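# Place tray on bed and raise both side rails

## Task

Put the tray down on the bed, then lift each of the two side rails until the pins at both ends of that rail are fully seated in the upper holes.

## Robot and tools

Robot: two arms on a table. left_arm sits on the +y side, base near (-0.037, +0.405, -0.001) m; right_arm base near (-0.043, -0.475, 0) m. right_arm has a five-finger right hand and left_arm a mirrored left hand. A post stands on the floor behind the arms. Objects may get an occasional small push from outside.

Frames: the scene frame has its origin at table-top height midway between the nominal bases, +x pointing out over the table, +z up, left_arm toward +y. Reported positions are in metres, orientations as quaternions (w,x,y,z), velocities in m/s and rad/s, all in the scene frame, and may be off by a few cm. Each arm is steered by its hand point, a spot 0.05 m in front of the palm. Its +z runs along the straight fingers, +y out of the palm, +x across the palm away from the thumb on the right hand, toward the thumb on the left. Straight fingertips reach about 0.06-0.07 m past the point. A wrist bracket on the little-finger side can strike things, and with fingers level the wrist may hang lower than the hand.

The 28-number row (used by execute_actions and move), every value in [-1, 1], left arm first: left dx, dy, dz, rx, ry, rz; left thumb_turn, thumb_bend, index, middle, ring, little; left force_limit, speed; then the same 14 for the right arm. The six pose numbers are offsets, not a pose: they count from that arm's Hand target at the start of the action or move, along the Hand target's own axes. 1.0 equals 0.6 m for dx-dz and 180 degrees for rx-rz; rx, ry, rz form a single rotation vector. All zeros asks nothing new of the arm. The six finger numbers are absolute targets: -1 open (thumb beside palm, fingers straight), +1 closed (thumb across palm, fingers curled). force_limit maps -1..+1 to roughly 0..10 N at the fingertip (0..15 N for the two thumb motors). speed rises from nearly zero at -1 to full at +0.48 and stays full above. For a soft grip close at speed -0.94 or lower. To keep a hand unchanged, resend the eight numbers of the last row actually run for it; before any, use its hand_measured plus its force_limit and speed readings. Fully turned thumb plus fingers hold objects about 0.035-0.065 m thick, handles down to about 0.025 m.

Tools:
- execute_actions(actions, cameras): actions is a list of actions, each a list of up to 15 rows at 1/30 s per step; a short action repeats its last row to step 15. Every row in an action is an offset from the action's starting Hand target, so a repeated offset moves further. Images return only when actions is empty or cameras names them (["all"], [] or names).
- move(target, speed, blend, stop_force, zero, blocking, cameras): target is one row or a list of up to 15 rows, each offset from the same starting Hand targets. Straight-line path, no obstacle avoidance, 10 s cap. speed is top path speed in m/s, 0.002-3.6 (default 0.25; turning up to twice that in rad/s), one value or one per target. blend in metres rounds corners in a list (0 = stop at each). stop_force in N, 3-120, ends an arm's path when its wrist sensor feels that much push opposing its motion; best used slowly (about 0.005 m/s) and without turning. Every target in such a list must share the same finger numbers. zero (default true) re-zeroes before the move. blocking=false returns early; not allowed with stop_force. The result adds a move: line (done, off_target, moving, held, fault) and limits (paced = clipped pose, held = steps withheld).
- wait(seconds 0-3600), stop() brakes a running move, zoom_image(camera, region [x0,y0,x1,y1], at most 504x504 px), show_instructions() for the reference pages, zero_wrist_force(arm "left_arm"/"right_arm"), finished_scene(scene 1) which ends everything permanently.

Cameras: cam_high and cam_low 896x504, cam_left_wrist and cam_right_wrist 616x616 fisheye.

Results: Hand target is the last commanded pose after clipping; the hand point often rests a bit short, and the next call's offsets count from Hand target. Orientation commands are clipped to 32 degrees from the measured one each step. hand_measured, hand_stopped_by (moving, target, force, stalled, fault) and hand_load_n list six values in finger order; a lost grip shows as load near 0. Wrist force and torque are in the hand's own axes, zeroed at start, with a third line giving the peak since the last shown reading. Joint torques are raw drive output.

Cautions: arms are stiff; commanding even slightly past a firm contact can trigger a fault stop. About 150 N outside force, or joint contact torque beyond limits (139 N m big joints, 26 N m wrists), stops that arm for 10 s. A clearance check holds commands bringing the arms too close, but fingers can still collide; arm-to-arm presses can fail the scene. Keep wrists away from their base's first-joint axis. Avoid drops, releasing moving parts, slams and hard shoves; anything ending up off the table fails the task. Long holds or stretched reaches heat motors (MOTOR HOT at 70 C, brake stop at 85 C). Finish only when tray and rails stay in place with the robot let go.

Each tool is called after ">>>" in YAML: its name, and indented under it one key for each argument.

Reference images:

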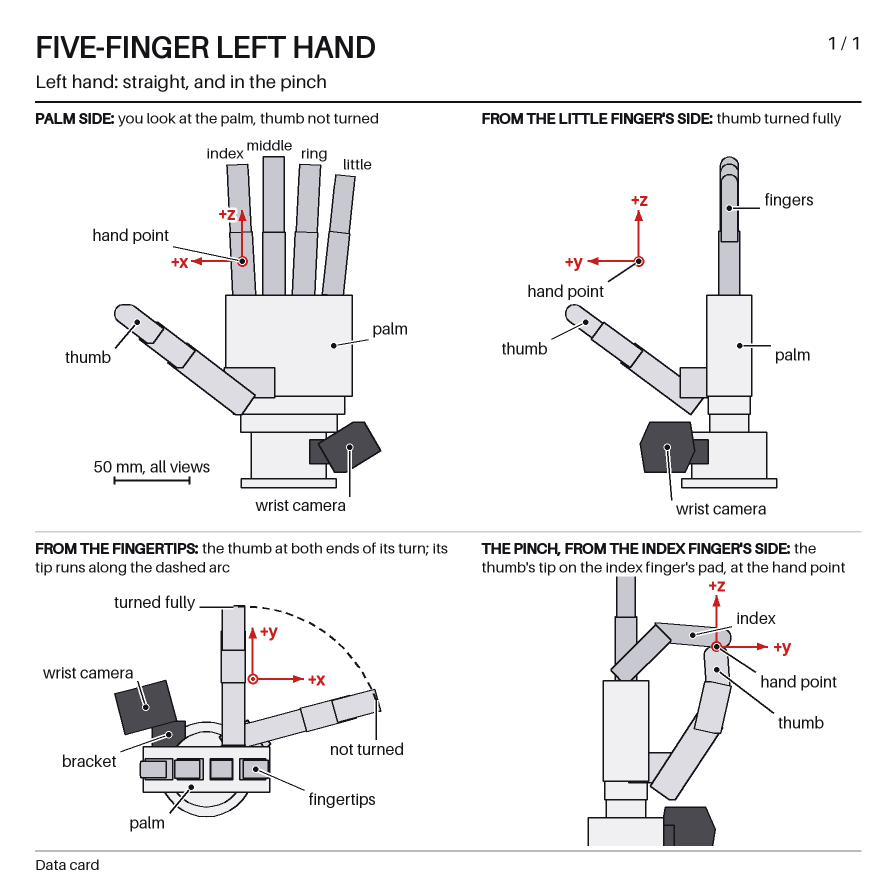

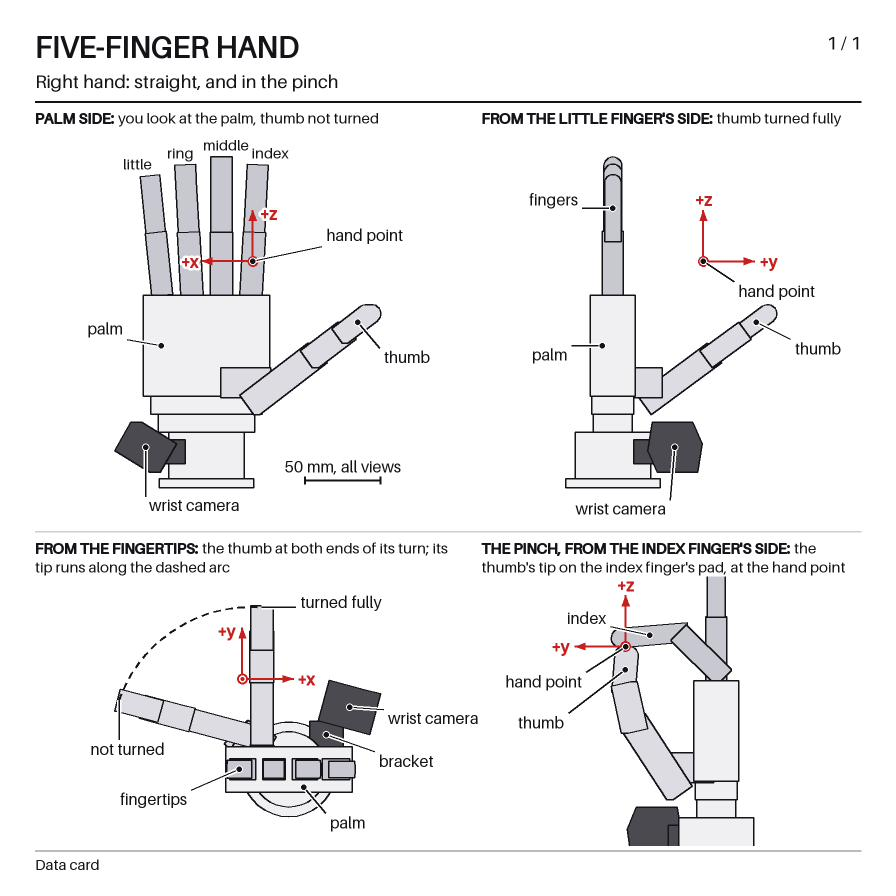

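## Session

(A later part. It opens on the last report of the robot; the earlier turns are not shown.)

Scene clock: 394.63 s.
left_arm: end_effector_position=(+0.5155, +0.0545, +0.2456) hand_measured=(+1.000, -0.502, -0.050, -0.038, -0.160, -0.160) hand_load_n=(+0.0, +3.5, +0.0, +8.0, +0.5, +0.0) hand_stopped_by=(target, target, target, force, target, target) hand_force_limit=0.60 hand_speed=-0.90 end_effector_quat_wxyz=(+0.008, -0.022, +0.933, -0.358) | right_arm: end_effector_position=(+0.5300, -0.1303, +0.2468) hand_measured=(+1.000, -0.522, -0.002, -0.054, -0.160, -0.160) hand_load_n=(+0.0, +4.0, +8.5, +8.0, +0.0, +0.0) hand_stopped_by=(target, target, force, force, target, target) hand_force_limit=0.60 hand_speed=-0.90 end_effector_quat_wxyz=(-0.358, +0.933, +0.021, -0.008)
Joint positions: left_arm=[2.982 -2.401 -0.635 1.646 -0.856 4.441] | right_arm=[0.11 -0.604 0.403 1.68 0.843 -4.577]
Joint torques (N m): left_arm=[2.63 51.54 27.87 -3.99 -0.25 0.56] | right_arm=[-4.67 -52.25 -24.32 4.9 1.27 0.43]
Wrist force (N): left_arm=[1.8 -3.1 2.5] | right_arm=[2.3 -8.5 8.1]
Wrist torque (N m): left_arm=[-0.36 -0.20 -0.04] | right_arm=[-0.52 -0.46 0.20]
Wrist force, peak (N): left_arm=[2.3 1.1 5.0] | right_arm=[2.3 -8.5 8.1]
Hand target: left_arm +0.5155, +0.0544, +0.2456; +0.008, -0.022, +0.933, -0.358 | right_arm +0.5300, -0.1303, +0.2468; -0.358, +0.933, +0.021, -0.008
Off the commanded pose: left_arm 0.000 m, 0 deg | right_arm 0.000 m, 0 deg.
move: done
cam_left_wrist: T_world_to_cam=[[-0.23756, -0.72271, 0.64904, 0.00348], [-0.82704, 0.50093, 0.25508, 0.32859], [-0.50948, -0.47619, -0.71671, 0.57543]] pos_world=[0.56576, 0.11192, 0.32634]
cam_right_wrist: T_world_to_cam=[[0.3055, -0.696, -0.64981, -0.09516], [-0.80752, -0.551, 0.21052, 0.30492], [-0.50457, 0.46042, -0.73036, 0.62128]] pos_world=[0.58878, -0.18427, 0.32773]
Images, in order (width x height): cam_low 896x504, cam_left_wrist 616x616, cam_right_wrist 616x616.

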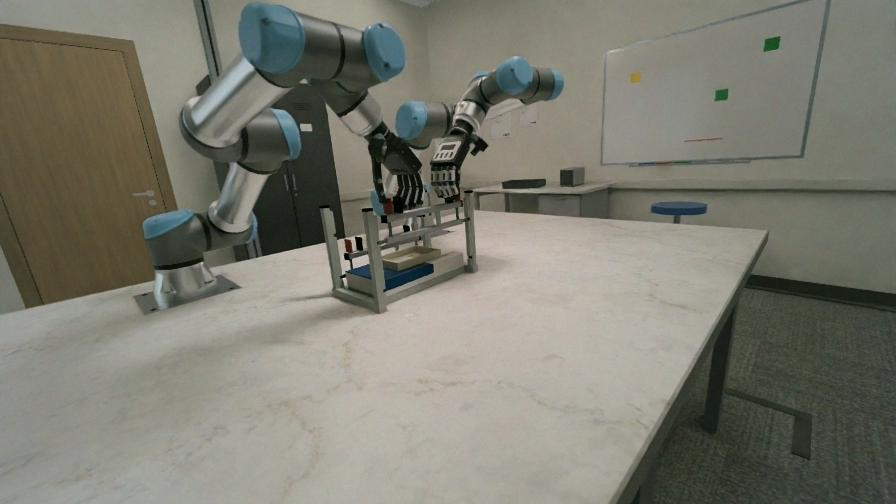

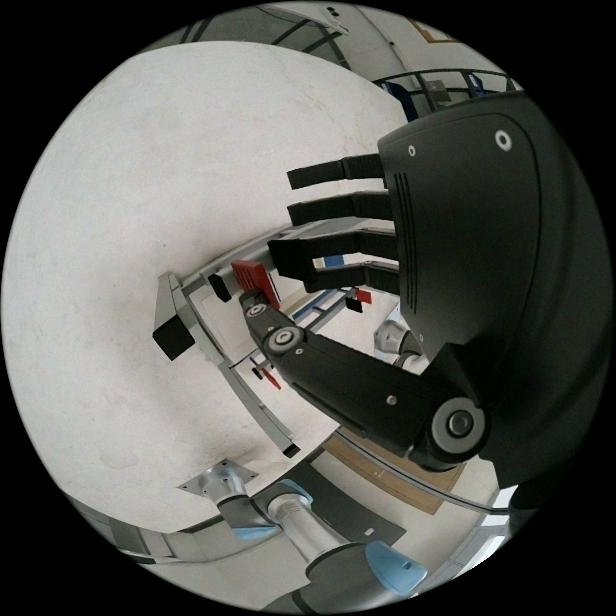

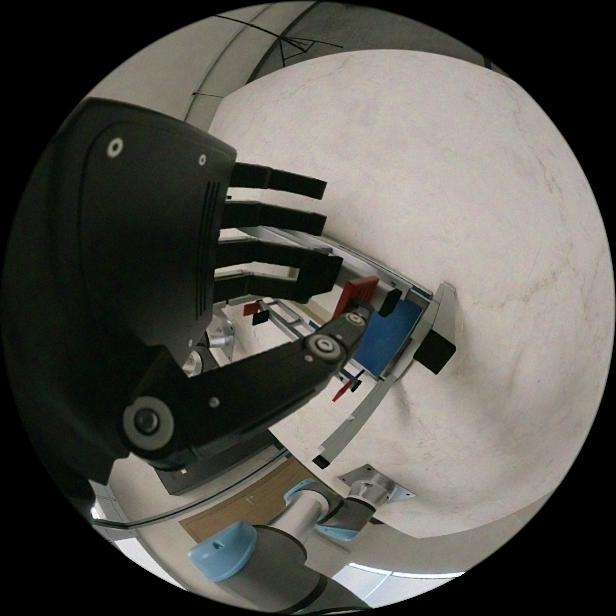

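>>> move:
  target:
    - [0,0,0,0,0,0,1,-0.62,-0.05,0.04,-0.16,-0.16,0.6,-0.9,0,0,0,0,0,0,1,-0.62,0.05,0.04,-0.16,-0.16,0.6,-0.9]
  speed: 0.02

>>> move:
  target:
    - [0,0,0,0,0,0,1,-0.72,-0.05,0.04,-0.16,-0.16,0.6,-0.9,0,0,0,0,0,0,1,-0.72,0.05,0.04,-0.16,-0.16,0.6,-0.9]
  speed: 0.02
  cameras: ["cam_left_wrist","cam_right_wrist","cam_low"]

>>> zoom_image:
  camera: "cam_left_wrist"
  region: [120, 200, 320, 400]

>>> zoom_image:
  camera: "cam_right_wrist"
  region: [270, 200, 470, 400]

>>> zoom_image:
  camera: "cam_low"
  region: [445, 180, 485, 240]

>>> zoom_image:
  camera: "cam_low"
  region: [360, 200, 420, 260]

Scene clock: 397.73 s.
left_arm: end_effector_position=(+0.5155, +0.0545, +0.2456) hand_measured=(+1.000, -0.620, -0.050, -0.038, -0.160, -0.160) hand_load_n=(+0.0, +0.0, +0.0, +8.5, +0.0, +0.0) hand_stopped_by=(target, target, target, force, target, target) hand_force_limit=0.60 hand_speed=-0.90 end_effector_quat_wxyz=(+0.008, -0.022, +0.933, -0.358) | right_arm: end_effector_position=(+0.5300, -0.1303, +0.2468) hand_measured=(+1.000, -0.620, -0.002, -0.054, -0.160, -0.160) hand_load_n=(+0.0, +0.0, +8.5, +7.5, +0.0, +0.0) hand_stopped_by=(target, target, force, force, target, target) hand_force_limit=0.60 hand_speed=-0.90 end_effector_quat_wxyz=(-0.358, +0.933, +0.021, -0.008)
Joint positions: left_arm=[2.982 -2.401 -0.635 1.646 -0.856 4.441] | right_arm=[0.11 -0.604 0.403 1.68 0.843 -4.577]
Joint torques (N m): left_arm=[-4.41 53.07 16.21 -1.41 -0.7 -0.33] | right_arm=[4.49 -53.88 -18.93 4.29 1.35 -1.43]
Wrist force (N): left_arm=[1.3 -6.5 5.8] | right_arm=[2.6 -11.5 10.1]
Wrist torque (N m): left_arm=[-0.50 -0.11 0.01] | right_arm=[-0.64 -0.50 0.16]
Wrist force, peak (N): left_arm=[1.6 -6.3 6.6] | right_arm=[2.6 -11.6 10.6]
Hand target: left_arm +0.5155, +0.0544, +0.2456; +0.008, -0.022, +0.933, -0.358 | right_arm +0.5300, -0.1303, +0.2468; -0.358, +0.933, +0.021, -0.008
Off the commanded pose: left_arm 0.000 m, 0 deg | right_arm 0.000 m, 0 deg.
move: done

Scene clock: 398.67 s.
left_arm: end_effector_position=(+0.5155, +0.0544, +0.2456) hand_measured=(+1.000, -0.720, -0.050, -0.038, -0.160, -0.160) hand_load_n=(+0.0, +0.0, +0.0, +8.0, +0.0, +0.0) hand_stopped_by=(target, target, target, force, target, target) hand_force_limit=0.60 hand_speed=-0.90 end_effector_quat_wxyz=(+0.008, -0.022, +0.933, -0.358) | right_arm: end_effector_position=(+0.5300, -0.1303, +0.2468) hand_measured=(+1.000, -0.720, -0.002, -0.054, -0.160, -0.160) hand_load_n=(+0.0, +0.0, +8.5, +7.5, -0.5, +0.0) hand_stopped_by=(target, target, force, force, target, target) hand_force_limit=0.60 hand_speed=-0.90 end_effector_quat_wxyz=(-0.358, +0.933, +0.021, -0.008)
Joint positions: left_arm=[2.982 -2.401 -0.635 1.646 -0.856 4.441] | right_arm=[0.11 -0.604 0.403 1.68 0.843 -4.577]
Joint torques (N m): left_arm=[-5.86 54.2 15.76 -1.33 -0.92 -0.59] | right_arm=[5.86 -54.42 -17.72 3.92 1.46 -1.39]
Wrist force (N): left_arm=[1.4 -6.4 5.9] | right_arm=[2.7 -11.4 10.4]
Wrist torque (N m): left_arm=[-0.49 -0.11 0.01] | right_arm=[-0.67 -0.52 0.16]
Wrist force, peak (N): left_arm=[1.7 -6.3 6.6] | right_arm=[2.6 -11.7 10.3]
Hand target: left_arm +0.5155, +0.0544, +0.2456; +0.008, -0.022, +0.933, -0.358 | right_arm +0.5300, -0.1303, +0.2468; -0.358, +0.933, +0.021, -0.008
Off the commanded pose: left_arm 0.000 m, 0 deg | right_arm 0.000 m, 0 deg.
move: done
cam_left_wrist: T_world_to_cam=[[-0.23756, -0.72271, 0.64904, 0.00348], [-0.82704, 0.50093, 0.25508, 0.32859], [-0.50948, -0.47619, -0.71671, 0.57543]] pos_world=[0.56576, 0.11192, 0.32634]
cam_right_wrist: T_world_to_cam=[[0.30556, -0.69596, -0.64983, -0.09518], [-0.8075, -0.55105, 0.21047, 0.30491], [-0.50457, 0.46042, -0.73036, 0.62128]] pos_world=[0.58878, -0.18427, 0.32773]
Images, in order (width x height): cam_low 896x504, cam_left_wrist 616x616, cam_right_wrist 616x616.

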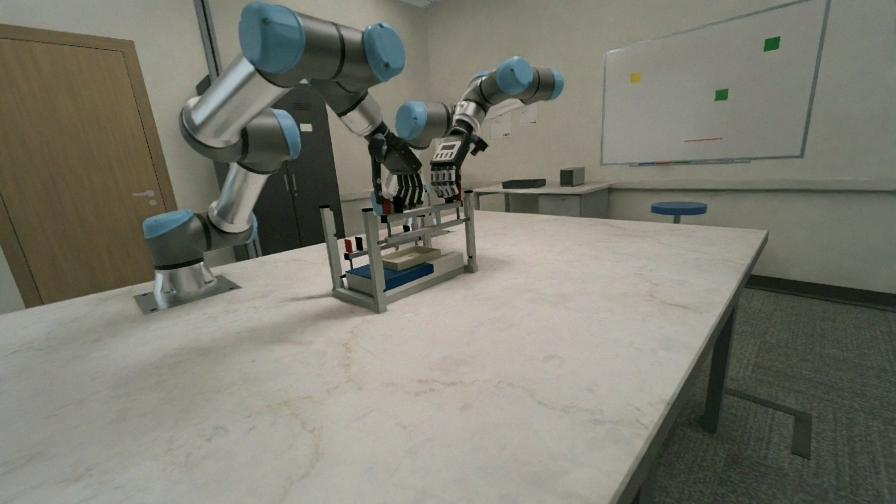

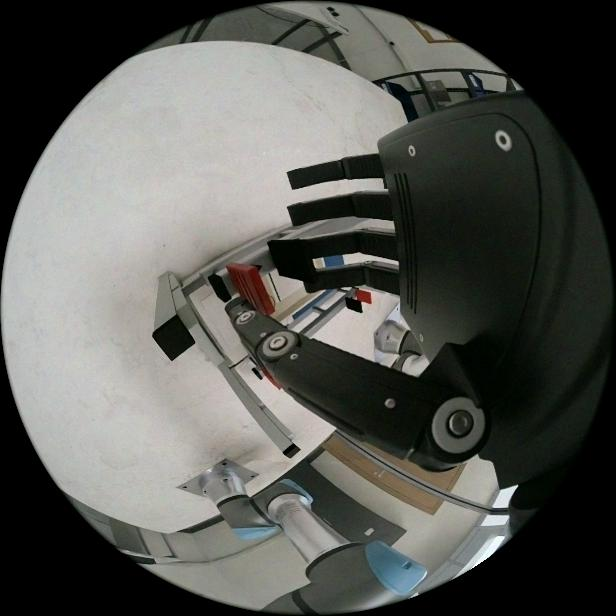

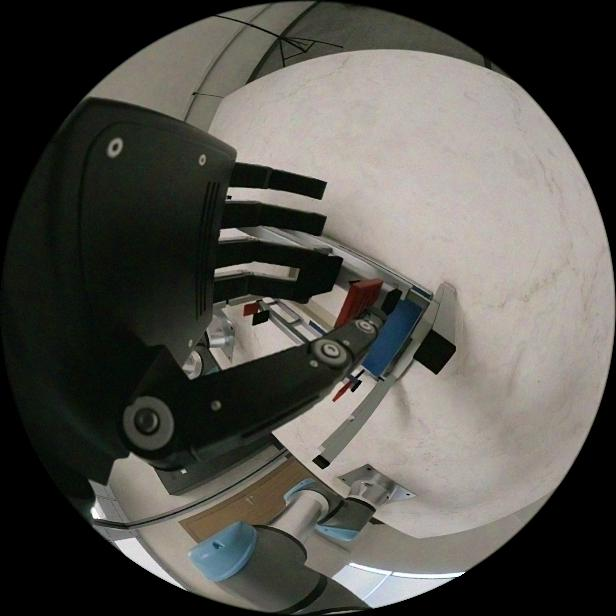

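Scaled by 2.520 from the camera's image (finer frame: 880x880).

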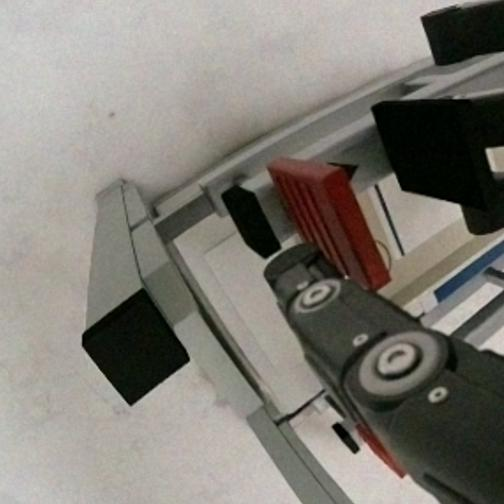

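Scaled by 2.520 from the camera's image (finer frame: 880x880).

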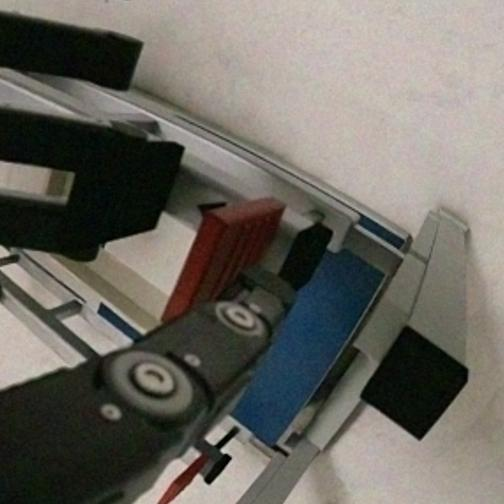

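Scaled by 8.400.

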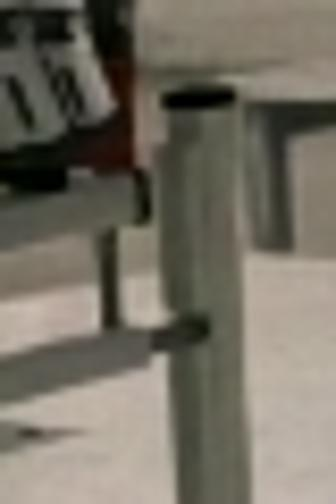

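Scaled by 8.400.

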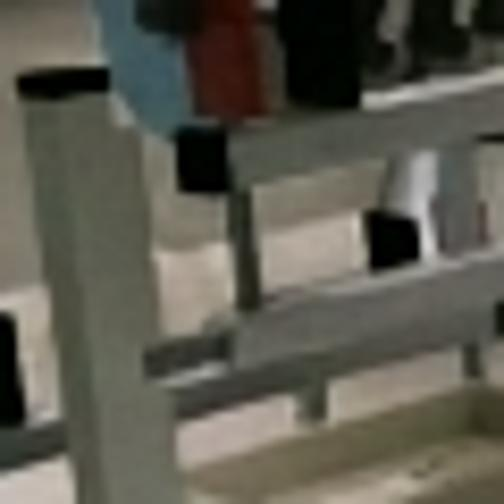

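>>> move:
  target:
    - [0,0,0,0,0,0,1,-0.8,-0.16,-0.16,-0.16,-0.16,0,-0.8,0,0,0,0,0,0,1,-0.8,-0.16,-0.16,-0.16,-0.16,0,-0.8]
  speed: 0.02
  cameras: ["cam_left_wrist","cam_right_wrist","cam_low"]

>>> zoom_image:
  camera: "cam_left_wrist"
  region: [120, 200, 320, 400]

>>> zoom_image:
  camera: "cam_right_wrist"
  region: [270, 200, 470, 400]

>>> zoom_image:
  camera: "cam_low"
  region: [310, 170, 510, 320]

Scene clock: 401.13 s.
left_arm: end_effector_position=(+0.5155, +0.0545, +0.2456) hand_measured=(+1.000, -0.800, -0.160, -0.160, -0.160, -0.160) hand_load_n=(+0.0, +0.0, +0.0, +0.0, +0.0, +0.0) hand_stopped_by=(target, target, target, target, target, target) hand_force_limit=0.00 hand_speed=-0.80 end_effector_quat_wxyz=(+0.008, -0.022, +0.933, -0.358) | right_arm: end_effector_position=(+0.5300, -0.1303, +0.2468) hand_measured=(+1.000, -0.800, -0.160, -0.160, -0.160, -0.160) hand_load_n=(+0.0, +0.0, +0.0, +0.0, +0.0, +0.0) hand_stopped_by=(target, target, target, target, target, target) hand_force_limit=0.00 hand_speed=-0.80 end_effector_quat_wxyz=(-0.358, +0.933, +0.021, -0.008)
Joint positions: left_arm=[2.982 -2.401 -0.635 1.646 -0.856 4.441] | right_arm=[0.11 -0.604 0.403 1.68 0.843 -4.577]
Joint torques (N m): left_arm=[-5.27 54.53 15.55 -1.14 -0.5 -1.08] | right_arm=[5.09 -56.19 -14.09 3.37 -2.18 -1.37]
Wrist force (N): left_arm=[2.0 -0.7 0.5] | right_arm=[1.7 -1.0 0.3]
Wrist torque (N m): left_arm=[-0.11 -0.31 -0.10] | right_arm=[0.05 -0.20 0.29]
Wrist force, peak (N): left_arm=[1.5 -6.0 7.1] | right_arm=[2.6 -11.7 10.3]
Hand target: left_arm +0.5155, +0.0544, +0.2456; +0.008, -0.022, +0.933, -0.358 | right_arm +0.5300, -0.1303, +0.2468; -0.358, +0.933, +0.021, -0.008
Off the commanded pose: left_arm 0.000 m, 0 deg | right_arm 0.000 m, 0 deg.
move: done
cam_left_wrist: T_world_to_cam=[[-0.23756, -0.72271, 0.64904, 0.00348], [-0.82704, 0.50093, 0.25508, 0.32859], [-0.50948, -0.47619, -0.71671, 0.57543]] pos_world=[0.56576, 0.11192, 0.32634]
cam_right_wrist: T_world_to_cam=[[0.30545, -0.69603, -0.6498, -0.09514], [-0.80754, -0.55095, 0.21056, 0.30493], [-0.50457, 0.46042, -0.73036, 0.62128]] pos_world=[0.58878, -0.18427, 0.32773]
Images, in order (width x height): cam_low 896x504, cam_left_wrist 616x616, cam_right_wrist 616x616.

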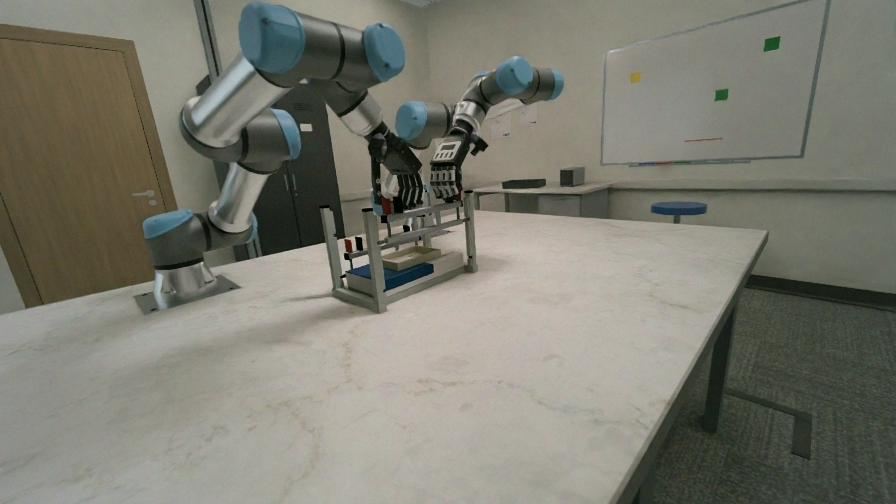

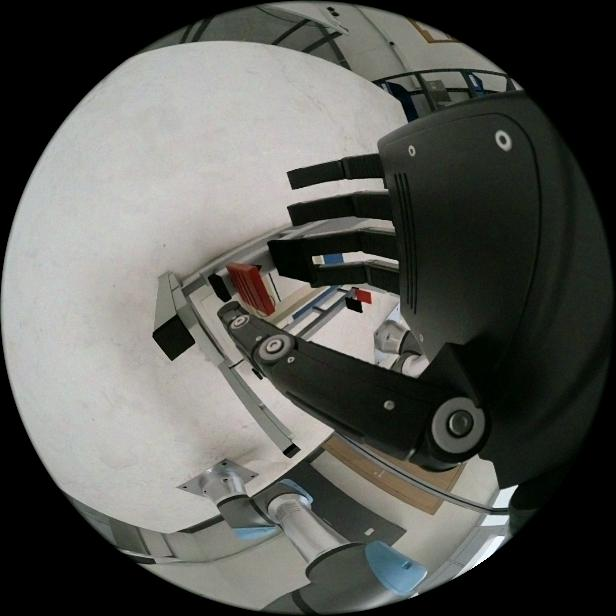

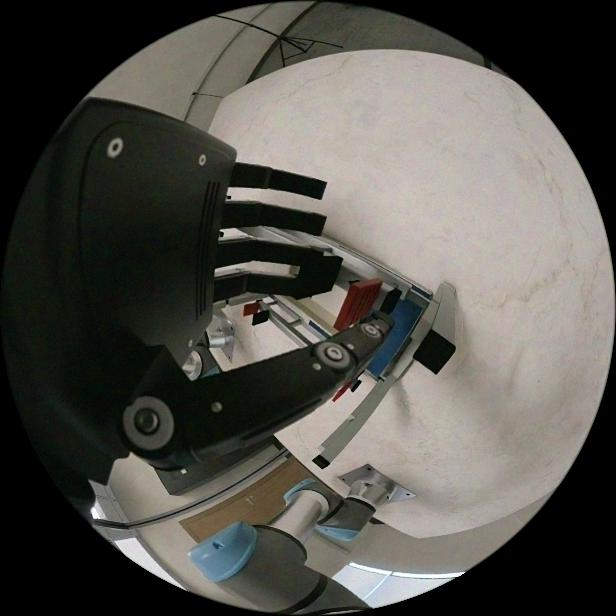

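Scaled by 2.520 from the camera's image (finer frame: 880x880).

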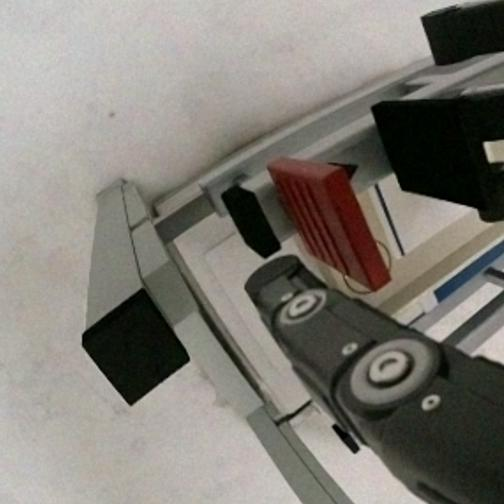

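Scaled by 2.520 from the camera's image (finer frame: 880x880).

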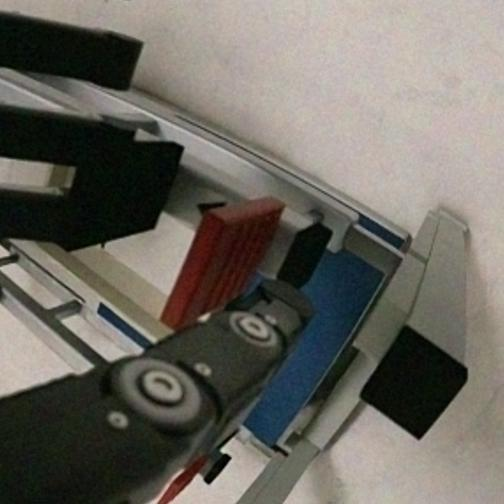

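Scaled by 2.520.

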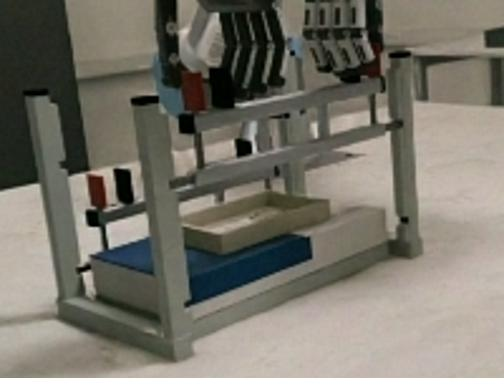

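>>> move:
  target:
    - [0,-0.0502,-0.0557,0,0,0,1,-0.8,-0.16,-0.16,-0.16,-0.16,0,-0.8,0,-0.0502,-0.0557,0,0,0,1,-0.8,-0.16,-0.16,-0.16,-0.16,0,-0.8]
    - [0.2944,-0.0729,-0.0788,0,0,0,1,-0.8,-0.16,-0.16,-0.16,-0.16,0,-0.8,-0.3036,-0.0699,-0.0787,0,0,0,1,-0.8,-0.16,-0.16,-0.16,-0.16,0,-0.8]
  speed: 0.08
  blend: 0.005
  cameras: ["all"]

>>> zoom_image:
  camera: "cam_left_wrist"
  region: [150, 200, 350, 400]

>>> zoom_image:
  camera: "cam_right_wrist"
  region: [270, 200, 470, 400]

>>> zoom_image:
  camera: "cam_low"
  region: [310, 170, 510, 320]

Scene clock: 412.80 s.
left_arm: end_effector_position=(+0.3392, +0.0453, +0.3100) hand_measured=(+1.000, -0.800, -0.160, -0.160, -0.160, -0.160) hand_load_n=(+0.0, +0.0, +0.0, +0.0, +0.0, +0.0) hand_stopped_by=(target, target, target, target, target, target) hand_force_limit=0.00 hand_speed=-0.80 end_effector_quat_wxyz=(+0.008, -0.022, +0.933, -0.358) | right_arm: end_effector_position=(+0.3481, -0.1387, +0.3098) hand_measured=(+1.000, -0.800, -0.160, -0.160, -0.160, -0.160) hand_load_n=(+0.0, +0.0, +0.0, +0.0, +0.0, +0.0) hand_stopped_by=(target, target, target, target, target, target) hand_force_limit=0.00 hand_speed=-0.80 end_effector_quat_wxyz=(-0.358, +0.933, +0.021, -0.008)
Joint positions: left_arm=[2.898 -1.932 -1.207 1.817 -0.874 4.334] | right_arm=[0.15 -1.17 1.183 1.431 0.847 -4.524]
Joint torques (N m): left_arm=[-9.3 45.92 12.23 -0.15 -1.01 -1.48] | right_arm=[13.42 -44.44 -11.41 0.06 -2.63 1.63]
Wrist force (N): left_arm=[2.1 -0.1 0.7] | right_arm=[1.8 -1.0 0.3]
Wrist torque (N m): left_arm=[-0.05 -0.30 0.00] | right_arm=[0.04 -0.22 0.31]
Wrist force, peak (N): left_arm=[2.6 -0.1 0.8] | right_arm=[2.3 -1.0 0.8]
Hand target: left_arm +0.3391, +0.0453, +0.3100; +0.008, -0.022, +0.933, -0.358 | right_arm +0.3480, -0.1387, +0.3098; -0.358, +0.933, +0.021, -0.008
Off the commanded pose: left_arm 0.000 m, 0 deg | right_arm 0.000 m, 0 deg.
move: done
cam_left_wrist: T_world_to_cam=[[-0.23756, -0.72271, 0.64904, -0.08688], [-0.82704, 0.50093, 0.25508, 0.17088], [-0.50948, -0.47619, -0.71671, 0.52733]] pos_world=[0.38936, 0.10272, 0.39074]
cam_right_wrist: T_world_to_cam=[[0.3055, -0.69599, -0.64982, -0.00447], [-0.80752, -0.551, 0.21051, 0.14006], [-0.50457, 0.46042, -0.73036, 0.57933]] pos_world=[0.40677, -0.19267, 0.39073]

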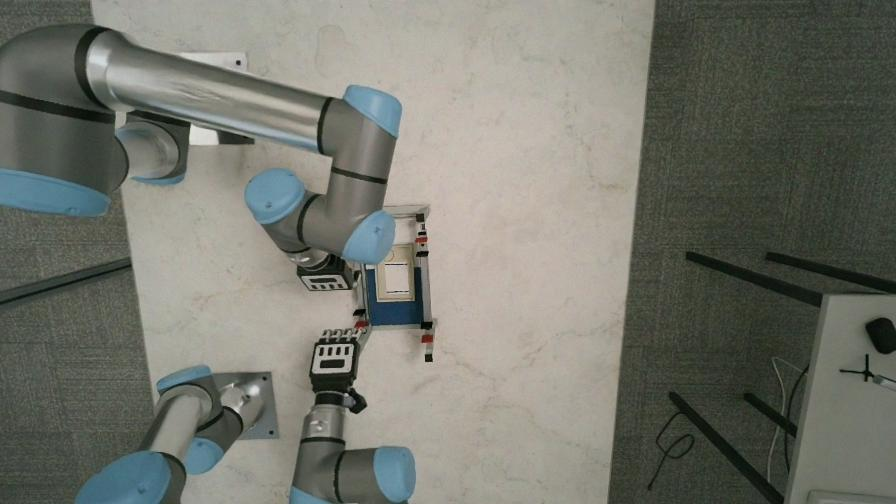

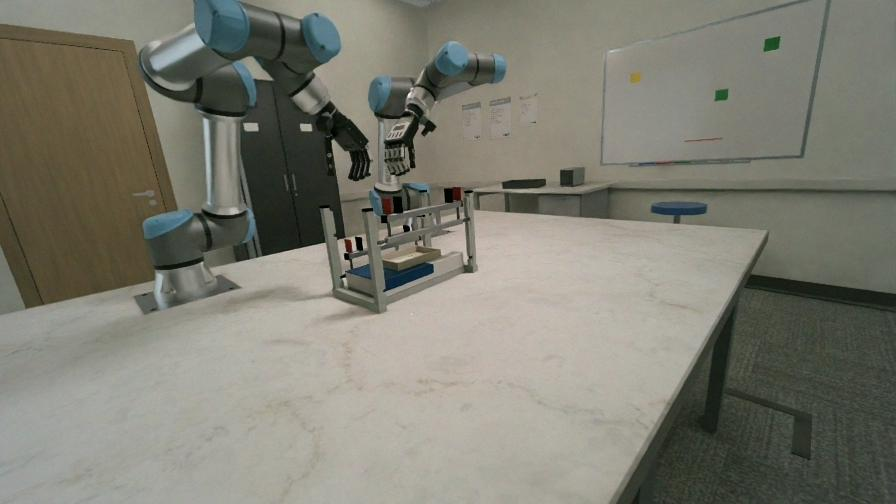

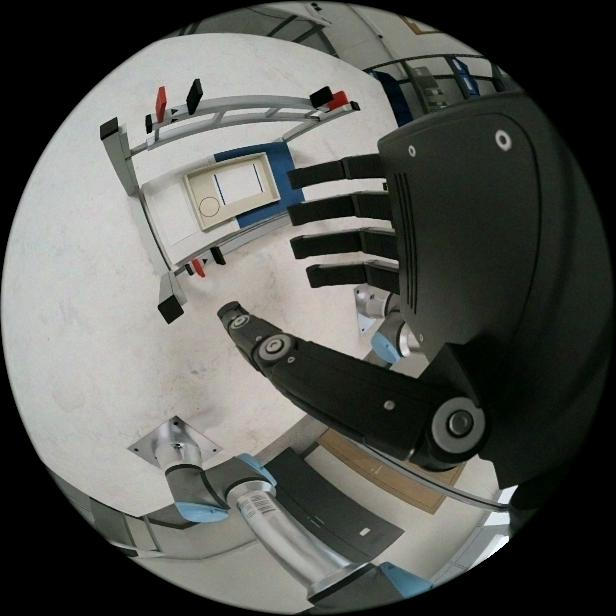

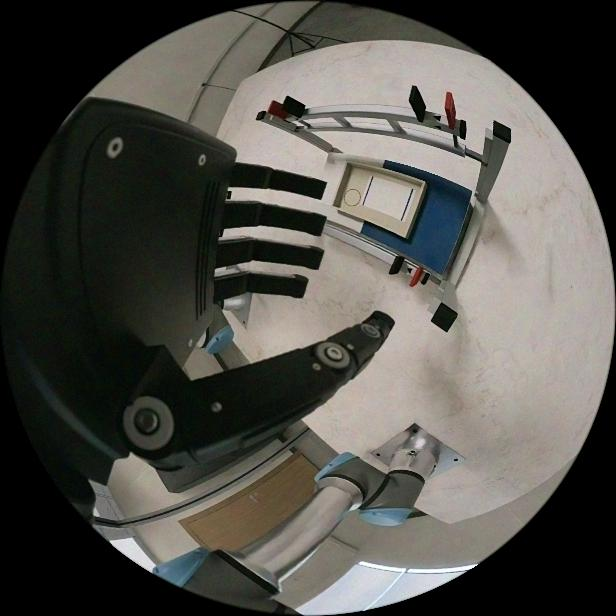

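Scaled by 2.520 from the camera's image (finer frame: 880x880).

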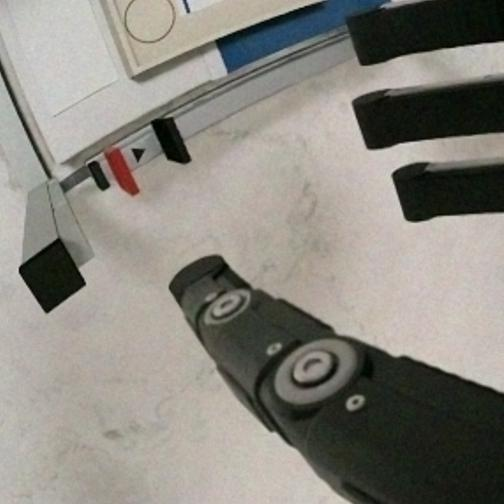

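Scaled by 2.520 from the camera's image (finer frame: 880x880).

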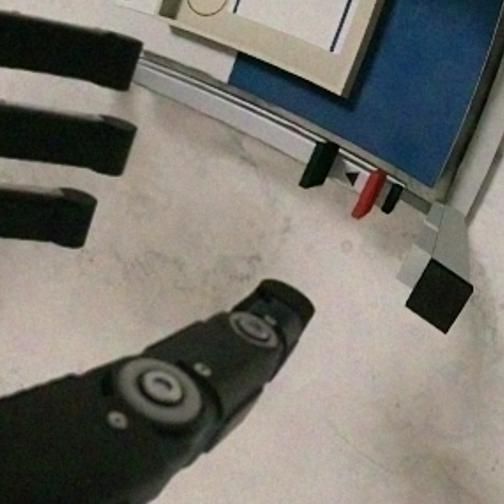

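Scaled by 2.520.

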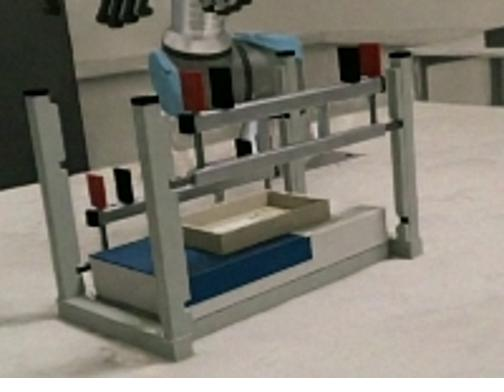

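>>> zoom_image:
  camera: "cam_left_wrist"
  region: [170, 240, 230, 300]

>>> zoom_image:
  camera: "cam_right_wrist"
  region: [380, 240, 440, 300]

Scaled by 8.400 from the camera's image (finer frame: 880x880).

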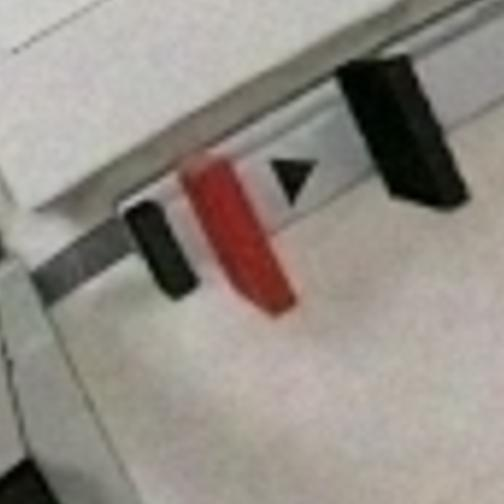

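Scaled by 8.400 from the camera's image (finer frame: 880x880).

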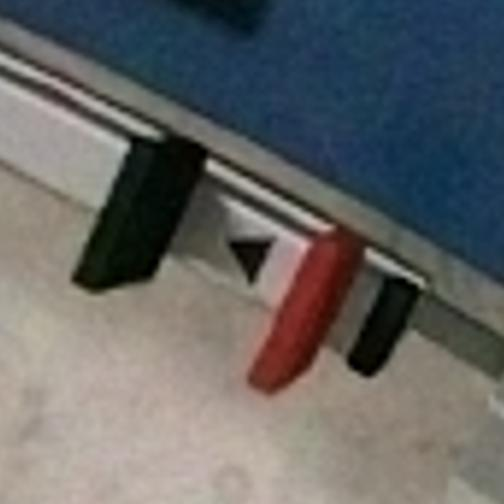

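>>> zoom_image:
  camera: "cam_high"
  region: [320, 195, 460, 375]

>>> zoom_image:
  camera: "cam_high"
  region: [340, 300, 380, 340]

Scaled by 2.800.

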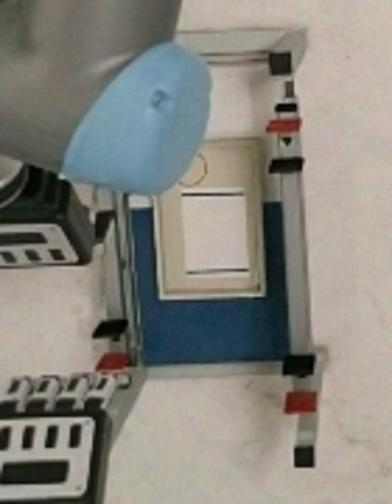

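Scaled by 12.600.

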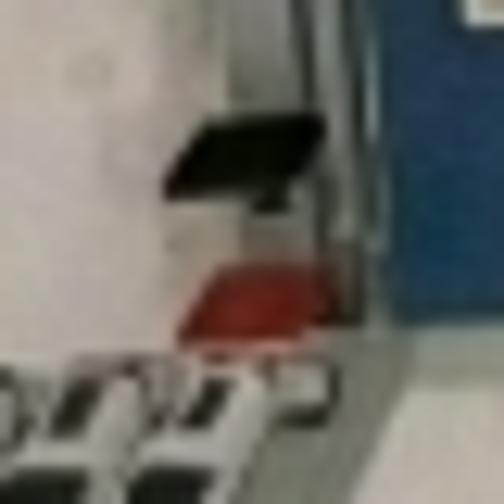

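>>> move:
  target:
    - [0.0009,0.1245,0.1345,0,0,0,1,-0.8,-0.16,-0.16,-0.16,-0.16,0,-0.8,0.0030,0.1229,0.1355,0,0,0,1,-0.8,-0.16,-0.16,-0.16,-0.16,0,-0.8]
  speed: 0.06
  stop_force: 12
  cameras: ["all"]

>>> zoom_image:
  camera: "cam_left_wrist"
  region: [150, 200, 350, 400]

>>> zoom_image:
  camera: "cam_right_wrist"
  region: [270, 200, 470, 400]

>>> zoom_image:
  camera: "cam_low"
  region: [310, 170, 510, 320]

Scene clock: 437.87 s.
left_arm: end_effector_position=(+0.3385, +0.0468, +0.2000) hand_measured=(+1.000, -0.800, -0.160, -0.160, -0.160, -0.160) hand_load_n=(+0.0, +0.0, +0.0, -0.5, +0.0, +0.0) hand_stopped_by=(target, target, target, target, target, target) hand_force_limit=0.00 hand_speed=-0.80 end_effector_quat_wxyz=(+0.008, -0.022, +0.933, -0.358) | right_arm: end_effector_position=(+0.3499, -0.1391, +0.2000) hand_measured=(+1.000, -0.800, -0.160, -0.160, -0.160, -0.160) hand_load_n=(+0.0, +0.0, +0.0, +0.0, +0.0, +0.0) hand_stopped_by=(target, target, target, target, target, target) hand_force_limit=0.00 hand_speed=-0.80 end_effector_quat_wxyz=(-0.358, +0.933, +0.021, -0.008)
Joint positions: left_arm=[2.901 -1.964 -1.446 2.086 -0.873 4.338] | right_arm=[0.148 -1.127 1.405 1.168 0.847 -4.526]
Joint torques (N m): left_arm=[8.75 30.4 11.48 -0.4 2.56 -1.42] | right_arm=[-13.45 -30.83 -11.34 -0.13 -2.55 1.5]
Wrist force (N): left_arm=[1.8 -0.5 0.9] | right_arm=[1.9 -1.2 0.6]
Wrist torque (N m): left_arm=[-0.11 -0.25 -0.15] | right_arm=[0.02 -0.24 0.46]
Wrist force, peak (N): left_arm=[2.3 -0.2 0.9] | right_arm=[1.9 -1.5 0.4]
Hand target: left_arm +0.3385, +0.0468, +0.2000; +0.008, -0.022, +0.933, -0.358 | right_arm +0.3499, -0.1391, +0.2000; -0.358, +0.933, +0.021, -0.008
Off the commanded pose: left_arm 0.000 m, 0 deg | right_arm 0.000 m, 0 deg.
move: done
cam_left_wrist: T_world_to_cam=[[-0.23756, -0.72271, 0.64904, -0.01453], [-0.82704, 0.50093, 0.25508, 0.19762], [-0.50948, -0.47619, -0.71671, 0.44902]] pos_world=[0.38876, 0.10432, 0.28084]
cam_right_wrist: T_world_to_cam=[[0.30556, -0.69596, -0.64983, -0.07662], [-0.8075, -0.55105, 0.21047, 0.16446], [-0.50457, 0.46042, -0.73036, 0.50035]] pos_world=[0.40868, -0.19307, 0.28103]

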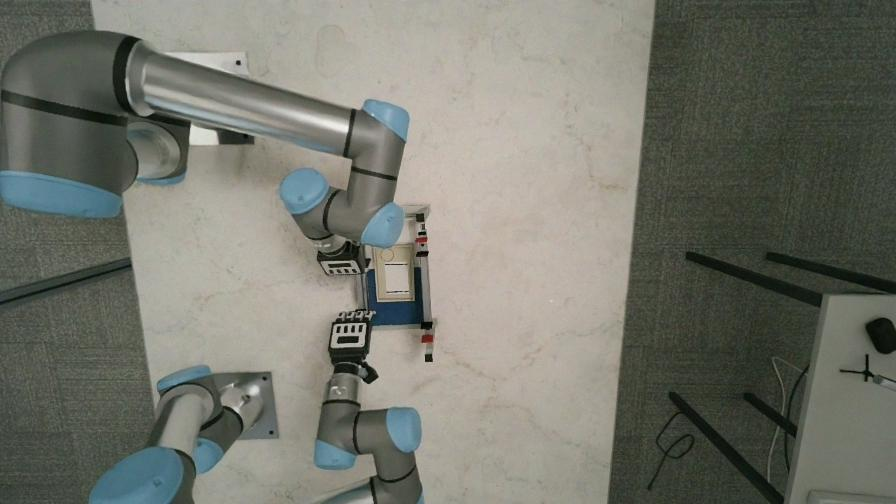

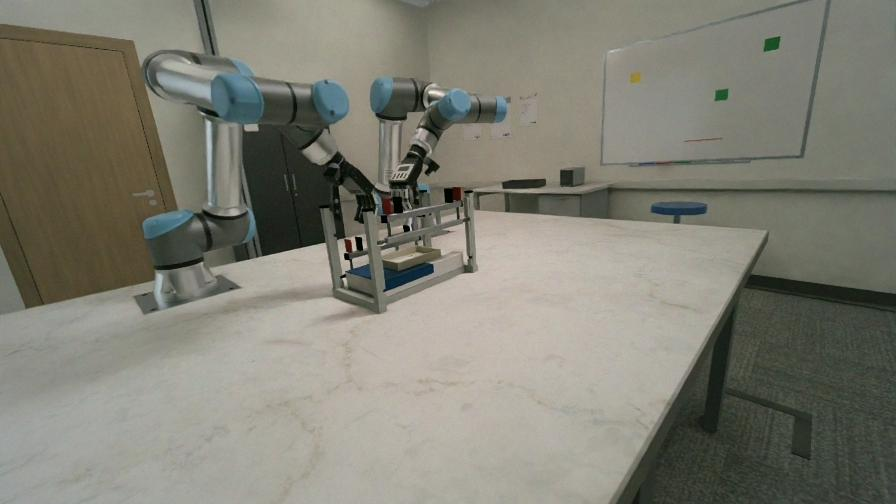

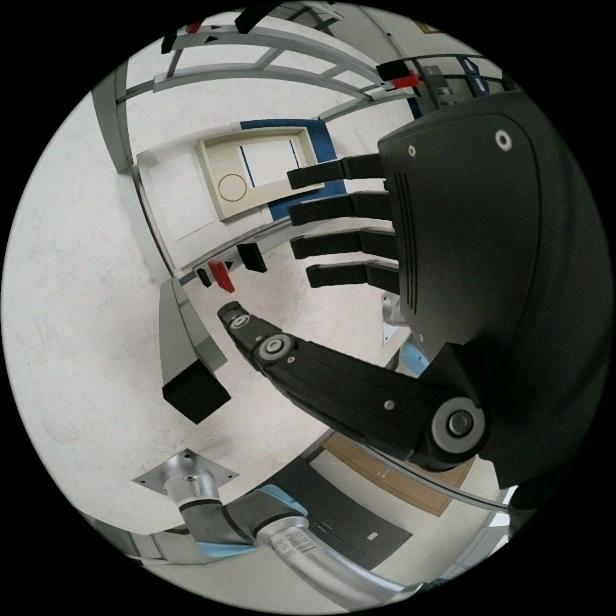

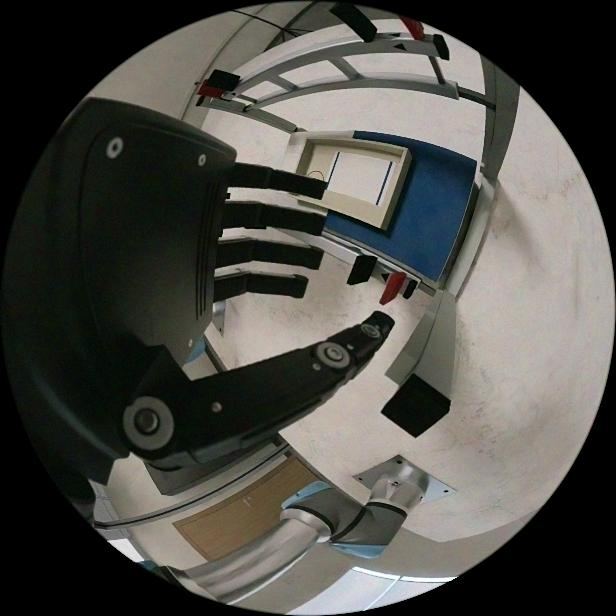

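Scaled by 2.520 from the camera's image (finer frame: 880x880).

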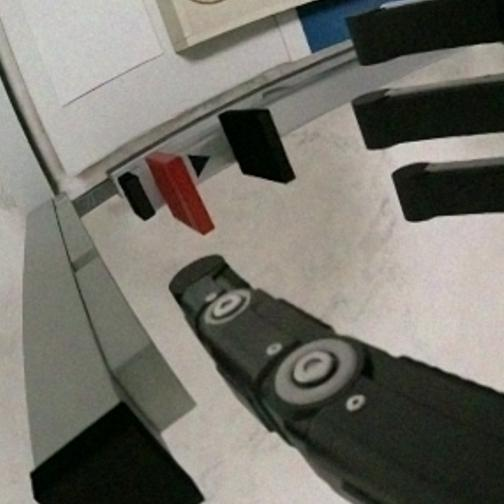

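Scaled by 2.520 from the camera's image (finer frame: 880x880).

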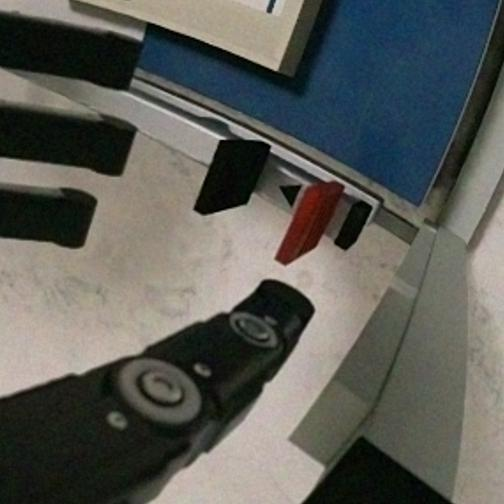

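Scaled by 2.520.

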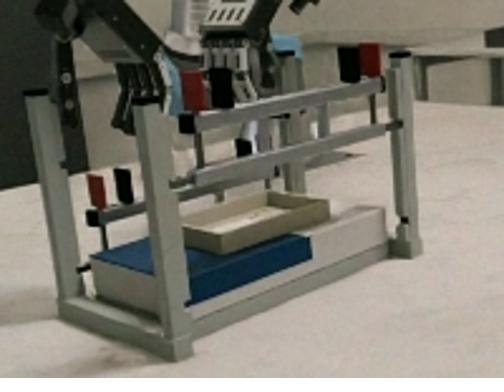

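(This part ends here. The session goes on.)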